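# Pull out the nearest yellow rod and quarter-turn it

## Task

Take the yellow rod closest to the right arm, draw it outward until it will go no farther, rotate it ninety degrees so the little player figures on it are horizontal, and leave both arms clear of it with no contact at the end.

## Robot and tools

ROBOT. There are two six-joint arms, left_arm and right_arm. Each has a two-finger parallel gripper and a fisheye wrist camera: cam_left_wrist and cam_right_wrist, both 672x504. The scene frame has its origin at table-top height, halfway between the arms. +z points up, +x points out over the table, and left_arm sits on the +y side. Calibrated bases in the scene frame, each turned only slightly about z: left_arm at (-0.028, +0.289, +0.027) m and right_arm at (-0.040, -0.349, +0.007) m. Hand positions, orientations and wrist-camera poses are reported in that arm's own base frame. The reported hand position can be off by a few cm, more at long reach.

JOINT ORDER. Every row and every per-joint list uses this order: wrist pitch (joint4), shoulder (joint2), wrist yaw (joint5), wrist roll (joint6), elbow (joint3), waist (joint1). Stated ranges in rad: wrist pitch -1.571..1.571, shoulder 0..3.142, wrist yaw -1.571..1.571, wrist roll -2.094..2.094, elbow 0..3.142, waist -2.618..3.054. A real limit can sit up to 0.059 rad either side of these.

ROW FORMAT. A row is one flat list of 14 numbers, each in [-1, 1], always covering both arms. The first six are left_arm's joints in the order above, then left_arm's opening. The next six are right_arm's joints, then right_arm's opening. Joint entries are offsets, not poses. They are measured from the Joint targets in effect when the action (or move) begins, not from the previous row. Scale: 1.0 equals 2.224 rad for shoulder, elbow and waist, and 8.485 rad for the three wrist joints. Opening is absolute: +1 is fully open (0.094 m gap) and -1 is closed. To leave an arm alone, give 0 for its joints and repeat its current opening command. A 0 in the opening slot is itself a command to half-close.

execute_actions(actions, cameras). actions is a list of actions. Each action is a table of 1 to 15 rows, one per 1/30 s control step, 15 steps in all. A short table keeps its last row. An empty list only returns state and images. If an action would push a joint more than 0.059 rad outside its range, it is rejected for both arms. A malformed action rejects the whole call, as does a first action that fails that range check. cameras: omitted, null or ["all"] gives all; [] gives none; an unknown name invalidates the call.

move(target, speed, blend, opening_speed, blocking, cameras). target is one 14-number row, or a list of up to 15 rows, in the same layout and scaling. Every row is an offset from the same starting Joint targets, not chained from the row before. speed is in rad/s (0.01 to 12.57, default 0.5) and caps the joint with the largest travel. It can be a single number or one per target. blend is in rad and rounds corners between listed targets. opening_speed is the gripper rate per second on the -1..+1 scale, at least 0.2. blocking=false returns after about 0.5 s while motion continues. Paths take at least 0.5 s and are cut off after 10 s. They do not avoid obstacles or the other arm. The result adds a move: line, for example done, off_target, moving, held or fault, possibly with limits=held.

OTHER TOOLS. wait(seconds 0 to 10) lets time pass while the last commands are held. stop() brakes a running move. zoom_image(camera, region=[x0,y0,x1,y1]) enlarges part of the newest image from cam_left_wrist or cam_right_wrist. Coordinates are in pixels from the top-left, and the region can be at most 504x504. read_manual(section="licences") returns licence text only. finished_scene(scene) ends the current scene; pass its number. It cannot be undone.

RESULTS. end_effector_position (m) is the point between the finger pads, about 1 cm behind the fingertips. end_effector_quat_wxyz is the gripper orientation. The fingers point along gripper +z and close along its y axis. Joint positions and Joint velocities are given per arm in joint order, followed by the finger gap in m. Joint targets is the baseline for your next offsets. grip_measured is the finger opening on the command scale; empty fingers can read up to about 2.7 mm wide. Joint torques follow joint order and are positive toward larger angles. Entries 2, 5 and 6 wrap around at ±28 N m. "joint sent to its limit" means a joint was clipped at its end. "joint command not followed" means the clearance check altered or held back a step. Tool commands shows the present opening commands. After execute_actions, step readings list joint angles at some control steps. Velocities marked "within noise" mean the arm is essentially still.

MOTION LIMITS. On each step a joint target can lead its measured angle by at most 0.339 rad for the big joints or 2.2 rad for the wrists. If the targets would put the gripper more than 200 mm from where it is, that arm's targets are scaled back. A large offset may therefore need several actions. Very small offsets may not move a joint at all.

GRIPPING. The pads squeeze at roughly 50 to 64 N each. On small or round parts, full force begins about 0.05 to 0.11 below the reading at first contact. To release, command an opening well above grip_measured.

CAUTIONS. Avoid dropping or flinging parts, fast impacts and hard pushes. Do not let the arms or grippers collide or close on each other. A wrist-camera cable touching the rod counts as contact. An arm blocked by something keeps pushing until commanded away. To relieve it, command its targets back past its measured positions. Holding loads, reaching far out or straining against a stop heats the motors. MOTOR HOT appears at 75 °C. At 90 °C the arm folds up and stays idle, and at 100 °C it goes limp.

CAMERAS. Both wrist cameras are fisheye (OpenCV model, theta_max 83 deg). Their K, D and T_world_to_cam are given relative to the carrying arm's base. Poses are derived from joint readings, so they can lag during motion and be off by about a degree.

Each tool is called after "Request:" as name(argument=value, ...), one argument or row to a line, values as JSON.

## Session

Go straight to the elevated view pose (same start assumed); check state first.

Request:
execute_actions(
  actions=[],
)

Scene clock: 0.00 s.
left_arm: end_effector_position=(+0.3899, -0.0004, +0.1147) grip_measured=+1.000 end_effector_quat_wxyz=(+0.609, -0.026, +0.793, +0.006) | right_arm: end_effector_position=(+0.3960, -0.0474, +0.1154) grip_measured=+1.000 end_effector_quat_wxyz=(+0.595, +0.094, +0.794, -0.086)
Joint names: [wrist pitch, shoulder, wrist yaw, wrist roll, elbow, waist]
Joint positions: left_arm=[0.911 1.495 -0.08 -0.043 0.322 -0.04 0.094] | right_arm=[0.848 1.518 0.234 0.044 0.38 -0.018 0.094]
Joint velocities: within noise
Joint torques (N m): no reading
Heat: left arm: 41 °C; right arm: 39 °C.
Joint targets: left_arm=[0.899 1.493 -0.081 -0.042 0.324 -0.040] | right_arm=[0.837 1.515 0.234 0.045 0.383 -0.018]
Tool commands: left_gripper/opening=+1.0 right_gripper/opening=+1.0
camera_calibration:
cam_left_wrist: T_world_to_cam=[[0.0222135, -0.980285, 0.196335, -0.0420869], [-0.593611, -0.170951, -0.786385, 0.357186], [0.804446, -0.0990782, -0.585705, -0.125405], [0, 0, 0, 1]] pos_world=[0.313846, 0.00737939, 0.215698]
cam_right_wrist: T_world_to_cam=[[-0.244005, -0.947103, 0.208463, 0.0183839], [-0.655393, 0.00260904, -0.755284, 0.379511], [0.714788, -0.320918, -0.621361, -0.108823], [0, 0, 0, 1]] pos_world=[0.331, -0.0185021, 0.215188]

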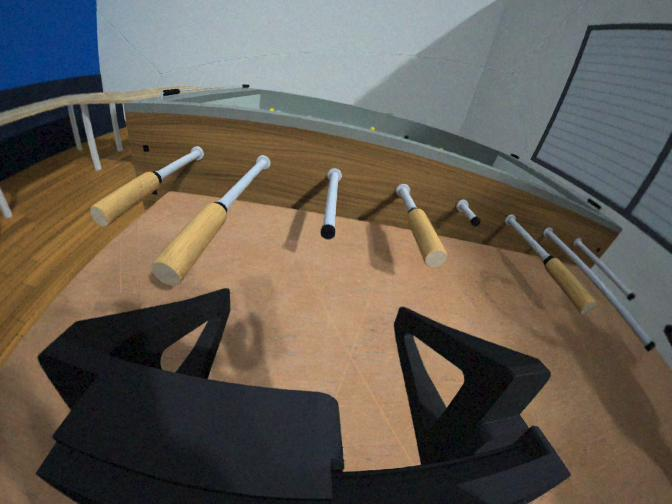

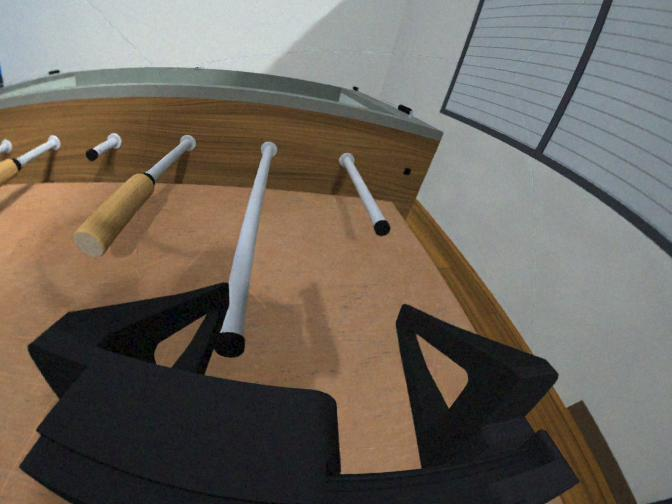

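Request:
move(
  target=[0,0,0,0,0,0,1,-0.1375,0.0247,-0.0099,-0.0053,0.4573,0.0755,1],
  speed=1.0,
)

Request:
zoom_image(
  camera="cam_right_wrist",
  region=[200, 50, 460, 220],
)

Request:
zoom_image(
  camera="cam_right_wrist",
  region=[220, 170, 340, 350],
)

Scene clock: 19.57 s.
left_arm: end_effector_position=(+0.3899, -0.0004, +0.1147) grip_measured=+1.000 end_effector_quat_wxyz=(+0.609, -0.026, +0.793, +0.006) | right_arm: end_effector_position=(+0.4838, +0.0427, +0.2808) grip_measured=+1.000 end_effector_quat_wxyz=(+0.514, -0.018, +0.857, -0.030)
Joint names: [wrist pitch, shoulder, wrist yaw, wrist roll, elbow, waist]
Joint positions: left_arm=[0.911 1.495 -0.08 -0.043 0.322 -0.04 0.094] | right_arm=[-0.316 1.557 0.161 0.006 1.378 0.145 0.094]
Joint velocities: within noise
Joint torques (N m): left_arm=[1.89 -5.76 -0.02 0.02 5.35 -0.03] | right_arm=[1.57 -5.67 -0.04 -0.07 9.03 0.51]
Heat: left arm: 42 °C; right arm: 41 °C.
Joint targets: left_arm=[0.899 1.493 -0.081 -0.042 0.324 -0.040] | right_arm=[-0.330 1.570 0.150 0.000 1.400 0.150]
move: done
camera_calibration:
cam_left_wrist: T_world_to_cam=[[0.0222135, -0.980285, 0.196335, -0.0420869], [-0.593611, -0.170951, -0.786385, 0.357186], [0.804446, -0.0990782, -0.585705, -0.125405], [0, 0, 0, 1]] pos_world=[0.313846, 0.00737939, 0.215698]
cam_right_wrist: T_world_to_cam=[[0.0401593, -0.967573, 0.249377, -0.0574865], [-0.777976, -0.186893, -0.599853, 0.585424], [0.627009, -0.16992, -0.760254, 0.0352724], [0, 0, 0, 1]] pos_world=[0.435638, 0.0597828, 0.39232]

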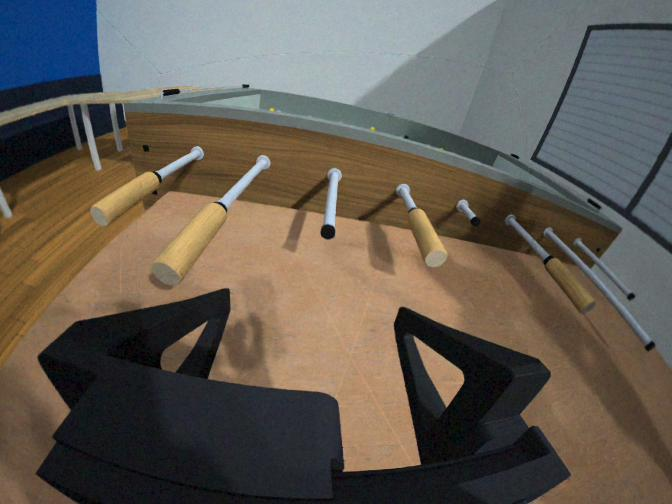

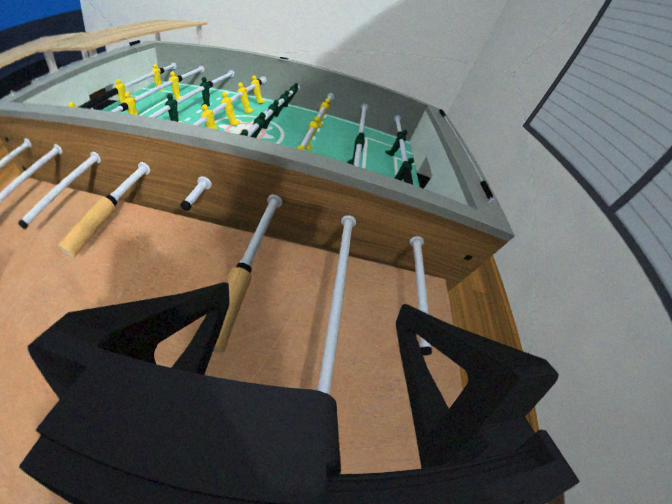

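Scaled by 1.938 from the camera's 672x504 image, which has a finer 960x720 frame.

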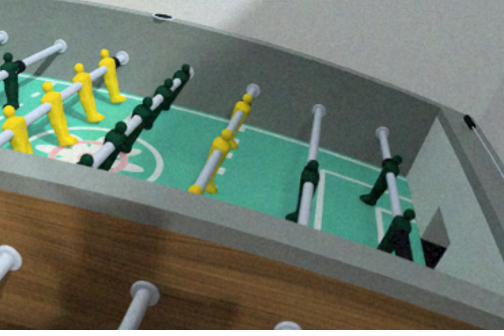

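Scaled by 2.800 from the camera's 672x504 image, which has a finer 960x720 frame.

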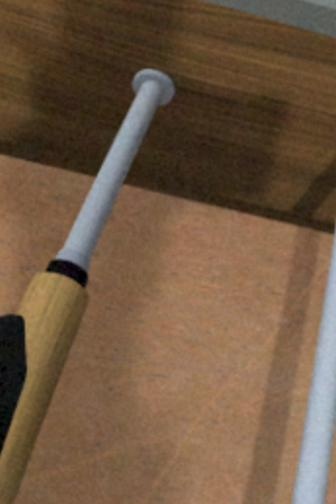

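Request:
move(
  target=[
    [0,0,0,0,0,0,1,0.1534,0.0716,0.0701,-0.1674,-0.4013,0.2363,0.25],
    [0,0,0,0,0,0,1,0.1941,0.2679,0.0541,-0.175,-0.306,0.1703,0.25],
  ],
  speed=[0.9,0.4],
  opening_speed=1.0,
)

Scene clock: 73.67 s.
left_arm: end_effector_position=(+0.3899, -0.0004, +0.1147) grip_measured=+1.000 end_effector_quat_wxyz=(+0.609, -0.026, +0.793, +0.006) | right_arm: end_effector_position=(+0.4529, +0.1491, +0.0695) grip_measured=+0.252 end_effector_quat_wxyz=(-0.442, +0.509, -0.553, +0.490)
Joint names: [wrist pitch, shoulder, wrist yaw, wrist roll, elbow, waist]
Joint positions: left_arm=[0.911 1.495 -0.08 -0.043 0.322 -0.04 0.094] | right_arm=[1.291 2.149 0.622 -1.486 0.698 0.535 0.059]
Joint velocities: within noise
Joint torques (N m): left_arm=[1.9 -5.76 -0.02 0.01 5.31 -0.08] | right_arm=[1.95 -6.83 -0.03 0.06 5.34 -0.55]
Heat: left arm: 41 °C; right arm: 42 °C.
Joint targets: left_arm=[0.899 1.493 -0.081 -0.042 0.324 -0.040] | right_arm=[1.317 2.166 0.609 -1.485 0.719 0.529]
move: done
camera_calibration:
cam_left_wrist: T_world_to_cam=[[0.0222135, -0.980285, 0.196335, -0.0420869], [-0.593611, -0.170951, -0.786385, 0.357186], [0.804446, -0.0990782, -0.585705, -0.125405], [0, 0, 0, 1]] pos_world=[0.313846, 0.00737939, 0.215698]
cam_right_wrist: T_world_to_cam=[[0.0950079, 0.179119, 0.979229, -0.147074], [-0.457801, -0.865626, 0.202756, 0.354997], [0.883964, -0.467556, -0.000240476, -0.212823], [0, 0, 0, 1]] pos_world=[0.364619, 0.234132, 0.0719905]

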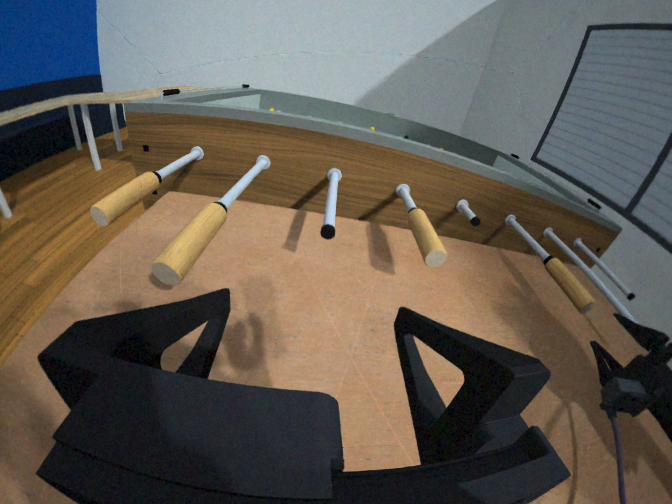

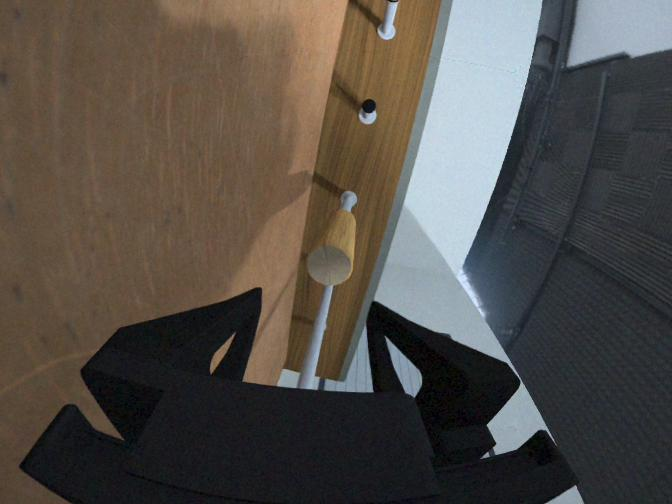

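Request:
move(
  target=[0,0,0,0,0,0,1,0.0110,0.1043,-0.0132,-0.01014,0.1275,-0.0517,0.25],
  speed=0.3,
  cameras=["cam_right_wrist"],
)

Scene clock: 87.40 s.
left_arm: end_effector_position=(+0.3899, -0.0004, +0.1147) grip_measured=+1.000 end_effector_quat_wxyz=(+0.609, -0.026, +0.793, +0.006) | right_arm: end_effector_position=(+0.5268, +0.1408, +0.0664) grip_measured=+0.252 end_effector_quat_wxyz=(+0.469, -0.484, +0.524, -0.520)
Joint names: [wrist pitch, shoulder, wrist yaw, wrist roll, elbow, waist]
Joint positions: left_arm=[0.911 1.495 -0.08 -0.043 0.322 -0.04 0.094] | right_arm=[1.371 2.375 0.51 -1.572 0.982 0.42 0.059]
Joint velocities: within noise
Joint torques (N m): left_arm=[1.88 -5.78 -0.03 0.03 5.37 -0.05] | right_arm=[2.02 -8.24 -0.08 0.05 5.63 -0.47]
Heat: left arm: 41 °C; right arm: 43 °C.
Joint targets: left_arm=[0.899 1.493 -0.081 -0.042 0.324 -0.040] | right_arm=[1.411 2.398 0.497 -1.571 1.003 0.414]
move: off_target (right_arm); right_arm: the wrist pitch is farthest, 0.039 rad from its target
camera_calibration:
cam_right_wrist: T_world_to_cam=[[-0.0134079, 0.191821, 0.981338, -0.0944243], [-0.475849, -0.864392, 0.16246, 0.394303], [0.879425, -0.464791, 0.102867, -0.28686], [0, 0, 0, 1]] pos_world=[0.438634, 0.225615, 0.0581123]
Images, in order (width x height): cam_right_wrist 672x504.

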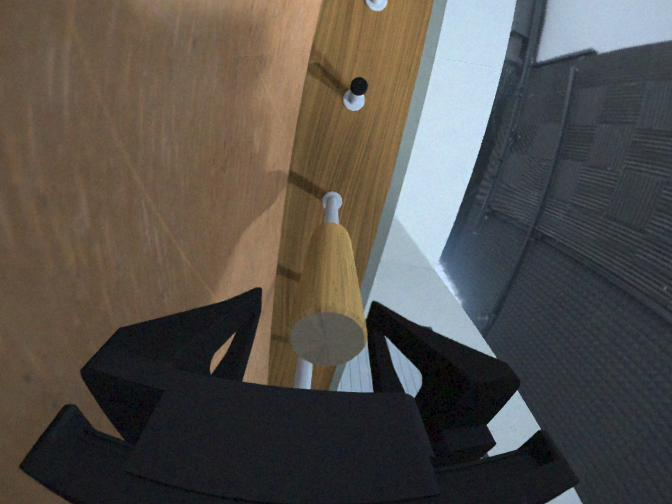

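Request:
move(
  target=[0,0,0,0,0,0,1,0.0041,0,0.003,0,0,0.0103,0.25],
  speed=0.2,
  cameras=["cam_right_wrist"],
)

Scene clock: 105.67 s.
left_arm: end_effector_position=(+0.3899, -0.0004, +0.1147) grip_measured=+1.000 end_effector_quat_wxyz=(+0.609, -0.026, +0.793, +0.006) | right_arm: end_effector_position=(+0.5255, +0.1442, +0.0734) grip_measured=+0.252 end_effector_quat_wxyz=(+0.480, -0.475, +0.520, -0.523)
Joint names: [wrist pitch, shoulder, wrist yaw, wrist roll, elbow, waist]
Joint positions: left_arm=[0.911 1.495 -0.08 -0.043 0.322 -0.04 0.094] | right_arm=[1.402 2.375 0.518 -1.573 0.982 0.429 0.059]
Joint velocities: within noise
Joint torques (N m): left_arm=[1.89 -5.76 -0.03 0.02 5.33 -0.06] | right_arm=[2.08 -8.2 0.16 0.03 5.61 0.79]
Heat: left arm: 41 °C; right arm: 46 °C.
Joint targets: left_arm=[0.899 1.493 -0.081 -0.042 0.324 -0.040] | right_arm=[1.446 2.398 0.523 -1.571 1.003 0.437]
move: off_target (right_arm); right_arm: the wrist pitch is farthest, 0.044 rad from its target
camera_calibration:
cam_right_wrist: T_world_to_cam=[[-0.0415265, 0.17998, 0.982793, -0.0855667], [-0.479068, -0.866783, 0.138493, 0.399284], [0.876795, -0.465074, 0.122217, -0.284826], [0, 0, 0, 1]] pos_world=[0.437465, 0.229028, 0.0636071]
Images, in order (width x height): cam_right_wrist 672x504.

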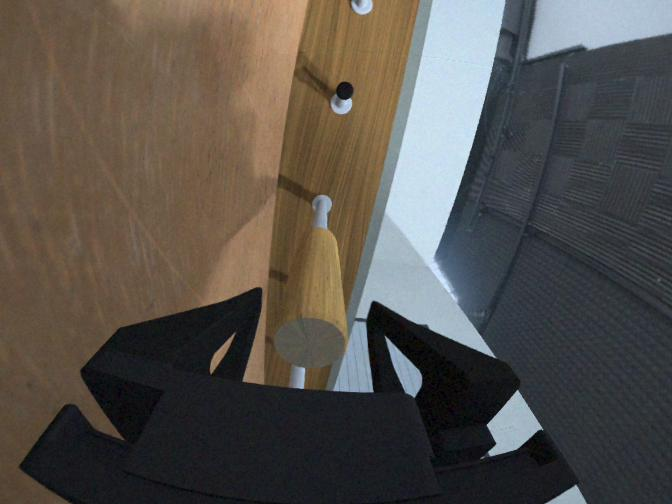

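Request:
move(
  target=[
    [0,0,0,0,0,0,1,-0.0008,0,0,0,0,0,-0.5],
    [0,0,0,0,0,0,1,-0.0008,0,0,0.1851,0,0,-0.5],
  ],
  speed=[0.3,0.8],
  opening_speed=0.6,
)

Scene clock: 113.90 s.
left_arm: end_effector_position=(+0.3899, -0.0004, +0.1147) grip_measured=+1.000 end_effector_quat_wxyz=(+0.609, -0.026, +0.793, +0.006) | right_arm: end_effector_position=(+0.5253, +0.1441, +0.0728) grip_measured=-0.306 end_effector_quat_wxyz=(+0.709, +0.023, +0.703, -0.041)
Joint names: [wrist pitch, shoulder, wrist yaw, wrist roll, elbow, waist]
Joint positions: left_arm=[0.911 1.495 -0.08 -0.043 0.322 -0.04 0.094] | right_arm=[1.406 2.378 0.518 -0.031 0.982 0.429 0.033]
Joint velocities: within noise
Joint torques (N m): left_arm=[1.88 -5.74 -0.04 0.02 5.33 -0.08] | right_arm=[1.98 -8.43 0.1 0.3 5.61 0.75]
Heat: left arm: 41 °C; right arm: 46 °C.
Joint targets: left_arm=[0.899 1.493 -0.081 -0.042 0.324 -0.040] | right_arm=[1.439 2.398 0.523 0.000 1.003 0.437]
move: done
camera_calibration:
cam_left_wrist: T_world_to_cam=[[0.0222135, -0.980285, 0.196335, -0.0420869], [-0.593611, -0.170951, -0.786385, 0.357186], [0.804446, -0.0990782, -0.585705, -0.125405], [0, 0, 0, 1]] pos_world=[0.313846, 0.00737939, 0.215698]
cam_right_wrist: T_world_to_cam=[[-0.138367, -0.969468, 0.202453, 0.188358], [-0.403673, -0.131462, -0.905409, 0.32964], [0.90438, -0.207004, -0.373158, -0.300317], [0, 0, 0, 1]] pos_world=[0.43073, 0.163775, 0.14826]

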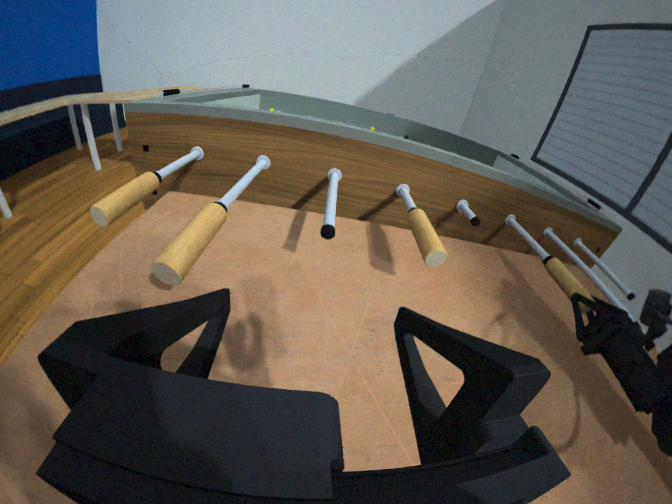

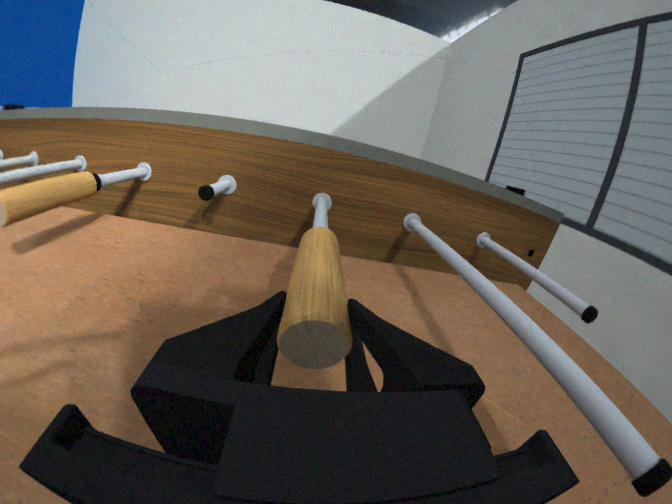

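Request:
move(
  target=[
    [0,0,0,0,0,0,1,-0.0213,-0.0877,0.0042,0.0078,-0.0868,0.0214,-0.5],
    [0,0,0,0,0,0,1,-0.0391,-0.1587,0.0101,0.0167,-0.1466,0.0493,-0.5],
  ],
  speed=0.15,
  blend=0.03,
  cameras=["cam_right_wrist"],
)

Scene clock: 134.47 s.
left_arm: end_effector_position=(+0.3899, -0.0004, +0.1147) grip_measured=+1.000 end_effector_quat_wxyz=(+0.609, -0.026, +0.793, +0.006) | right_arm: end_effector_position=(+0.4499, +0.1514, +0.0707) grip_measured=-0.306 end_effector_quat_wxyz=(+0.634, +0.024, +0.773, -0.032)
Joint names: [wrist pitch, shoulder, wrist yaw, wrist roll, elbow, waist]
Joint positions: left_arm=[0.911 1.495 -0.08 -0.043 0.322 -0.04 0.094] | right_arm=[1.133 2.069 0.606 0.12 0.697 0.538 0.033]
Joint velocities: within noise
Joint torques (N m): left_arm=[1.88 -5.79 -0.03 0.01 5.33 -0.06] | right_arm=[1.43 -9.89 0.15 0.26 2.69 0.76]
Heat: left arm: 41 °C; right arm: 45 °C.
Joint targets: left_arm=[0.899 1.493 -0.081 -0.042 0.324 -0.040] | right_arm=[1.107 2.045 0.608 0.142 0.677 0.546]
move: done
camera_calibration:
cam_right_wrist: T_world_to_cam=[[-0.0899547, -0.975199, 0.202226, 0.164522], [-0.578399, -0.114145, -0.807728, 0.367283], [0.810779, -0.189626, -0.553787, -0.179081], [0, 0, 0, 1]] pos_world=[0.372431, 0.168407, 0.164222]
Images, in order (width x height): cam_right_wrist 672x504.

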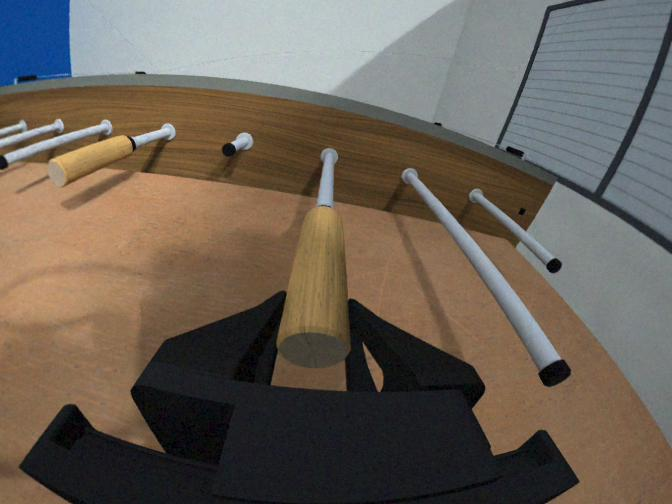

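Request:
move(
  target=[0,0,0,0,0,0,1,0.0072,-0.0189,0.007,0.0013,-0.0463,0.027,-0.5],
  speed=0.1,
  cameras=["cam_right_wrist"],
)

Scene clock: 140.27 s.
left_arm: end_effector_position=(+0.3899, -0.0004, +0.1147) grip_measured=+1.000 end_effector_quat_wxyz=(+0.609, -0.026, +0.793, +0.006) | right_arm: end_effector_position=(+0.4417, +0.1508, +0.0718) grip_measured=-0.306 end_effector_quat_wxyz=(+0.635, +0.025, +0.772, -0.030)
Joint names: [wrist pitch, shoulder, wrist yaw, wrist roll, elbow, waist]
Joint positions: left_arm=[0.911 1.495 -0.08 -0.043 0.322 -0.04 0.094] | right_arm=[1.152 2.052 0.614 0.124 0.663 0.549 0.033]
Joint velocities: within noise
Joint torques (N m): left_arm=[1.89 -5.81 -0.04 0.02 5.34 -0.03] | right_arm=[1.81 -11.86 0.71 0.36 -2.54 5.18]
Heat: left arm: 41 °C; right arm: 45 °C.
Joint targets: left_arm=[0.899 1.493 -0.081 -0.042 0.324 -0.040] | right_arm=[1.168 2.002 0.668 0.152 0.574 0.606]
move: off_target (right_arm); right_arm: the elbow is farthest, 0.089 rad from its target
camera_calibration:
cam_right_wrist: T_world_to_cam=[[-0.088645, -0.976164, 0.198107, 0.162846], [-0.575228, -0.112202, -0.810262, 0.361843], [0.813176, -0.185782, -0.55157, -0.173691], [0, 0, 0, 1]] pos_world=[0.363819, 0.167295, 0.165124]
Images, in order (width x height): cam_right_wrist 672x504.

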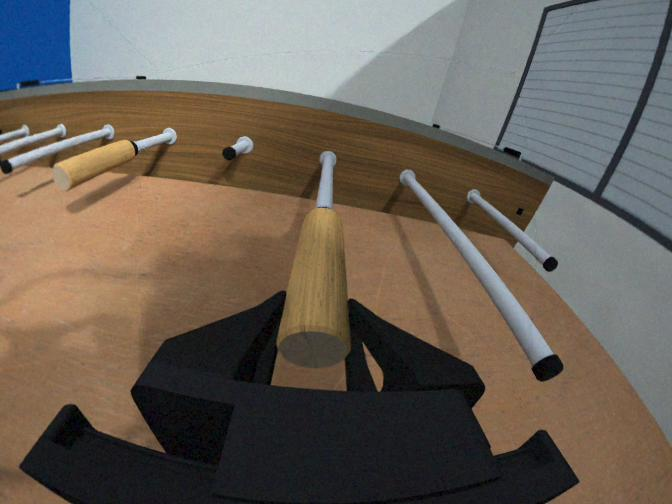

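Request:
move(
  target=[
    [0,0,0,0,0,0,1,-0.0024,0.0126,-0.0061,-0.002,0.0297,-0.0243,-0.5],
    [0,0,0,0,0,0,1,-0.0024,0.0126,-0.0061,-0.002,0.0297,-0.0243,1],
    [0,0,0,0,0,0,1,-0.0219,-0.1407,0.0163,0.0031,-0.0527,0.0586,1],
  ],
  speed=0.4,
  opening_speed=1.5,
  cameras=["cam_right_wrist"],
)

Request:
move(
  target=[0,0,0,0,0,0,1,-0.1547,-0.0536,-0.0478,-0.021,0.4241,-0.1513,1],
  speed=1.0,
  cameras=["cam_right_wrist"],
)

Request:
zoom_image(
  camera="cam_right_wrist",
  region=[200, 50, 460, 220],
)

Scene clock: 163.43 s.
left_arm: end_effector_position=(+0.3899, -0.0004, +0.1147) grip_measured=+1.000 end_effector_quat_wxyz=(+0.609, -0.026, +0.793, +0.006) | right_arm: end_effector_position=(+0.3702, +0.1607, +0.1249) grip_measured=+0.998 end_effector_quat_wxyz=(+0.647, +0.030, +0.761, -0.030)
Joint names: [wrist pitch, shoulder, wrist yaw, wrist roll, elbow, waist]
Joint positions: left_arm=[0.911 1.495 -0.08 -0.043 0.322 -0.04 0.094] | right_arm=[0.996 1.704 0.801 0.162 0.476 0.73 0.094]
Joint velocities: within noise
Joint torques (N m): left_arm=[1.88 -5.76 -0.03 0.02 5.37 -0.06] | right_arm=[1.49 -6.61 0.23 0.19 3.36 0.66]
Heat: left arm: 41 °C; right arm: 46 °C.
Joint targets: left_arm=[0.899 1.493 -0.081 -0.042 0.324 -0.040] | right_arm=[0.982 1.690 0.806 0.179 0.457 0.737]
move: done
camera_calibration:
cam_right_wrist: T_world_to_cam=[[-0.102091, -0.976447, 0.190075, 0.161663], [-0.549343, -0.103957, -0.829105, 0.356272], [0.829337, -0.189061, -0.525791, -0.0931142], [0, 0, 0, 1]] pos_world=[0.289443, 0.177288, 0.2157]
Images, in order (width x height): cam_right_wrist 672x504.

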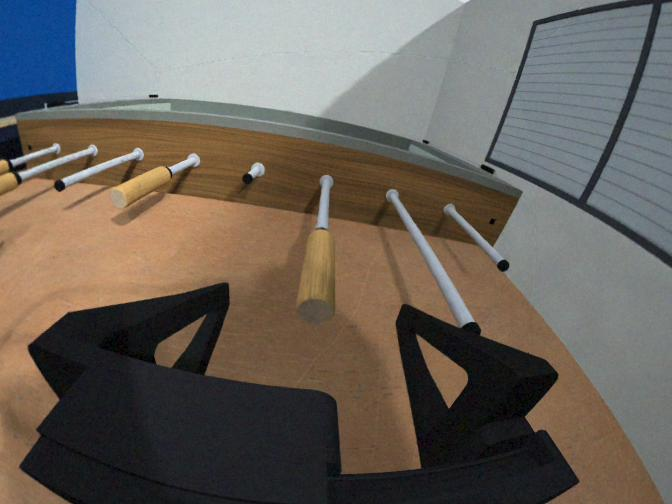

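Scene clock: 165.70 s.
left_arm: end_effector_position=(+0.3899, -0.0004, +0.1147) grip_measured=+1.000 end_effector_quat_wxyz=(+0.609, -0.026, +0.793, +0.006) | right_arm: end_effector_position=(+0.4665, +0.1236, +0.2750) grip_measured=+0.998 end_effector_quat_wxyz=(+0.516, -0.068, +0.851, -0.072)
Joint names: [wrist pitch, shoulder, wrist yaw, wrist roll, elbow, waist]
Joint positions: left_arm=[0.911 1.495 -0.08 -0.043 0.322 -0.04 0.094] | right_arm=[-0.316 1.581 0.409 0.005 1.376 0.404 0.094]
Joint velocities: within noise
Joint torques (N m): left_arm=[1.88 -5.78 -0.04 0.02 5.35 -0.08] | right_arm=[1.52 -7.62 0.15 -0.05 9.11 -0.32]
Heat: left arm: 41 °C; right arm: 46 °C.
Joint targets: left_arm=[0.899 1.493 -0.081 -0.042 0.324 -0.040] | right_arm=[-0.330 1.570 0.400 0.000 1.400 0.400]
move: done
camera_calibration:
cam_right_wrist: T_world_to_cam=[[0.0785152, -0.926736, 0.367416, -0.0324685], [-0.763075, -0.293036, -0.576061, 0.583299], [0.641523, -0.235137, -0.730177, 0.0483199], [0, 0, 0, 1]] pos_world=[0.416652, 0.1522, 0.383227]
Images, in order (width x height): cam_right_wrist 672x504.

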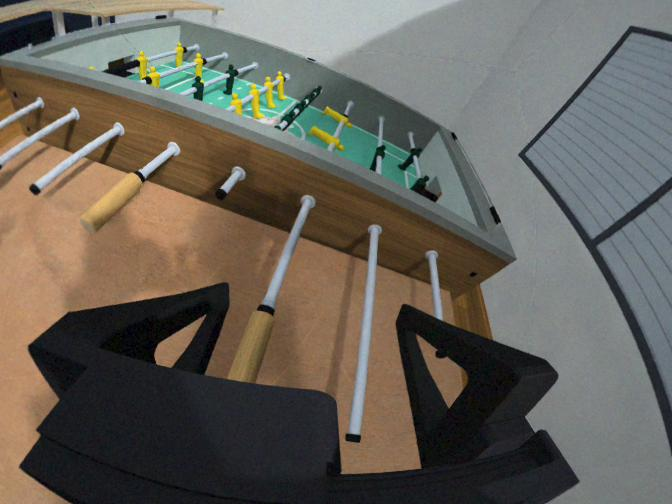

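Scaled by 1.938 from the camera's 672x504 image, which has a finer 960x720 frame.

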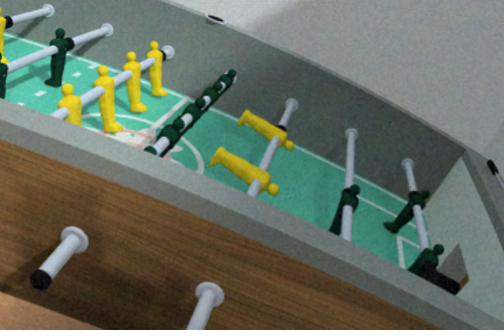

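Request:
finished_scene(
  scene=2,
)

The scene is finished: the task was done.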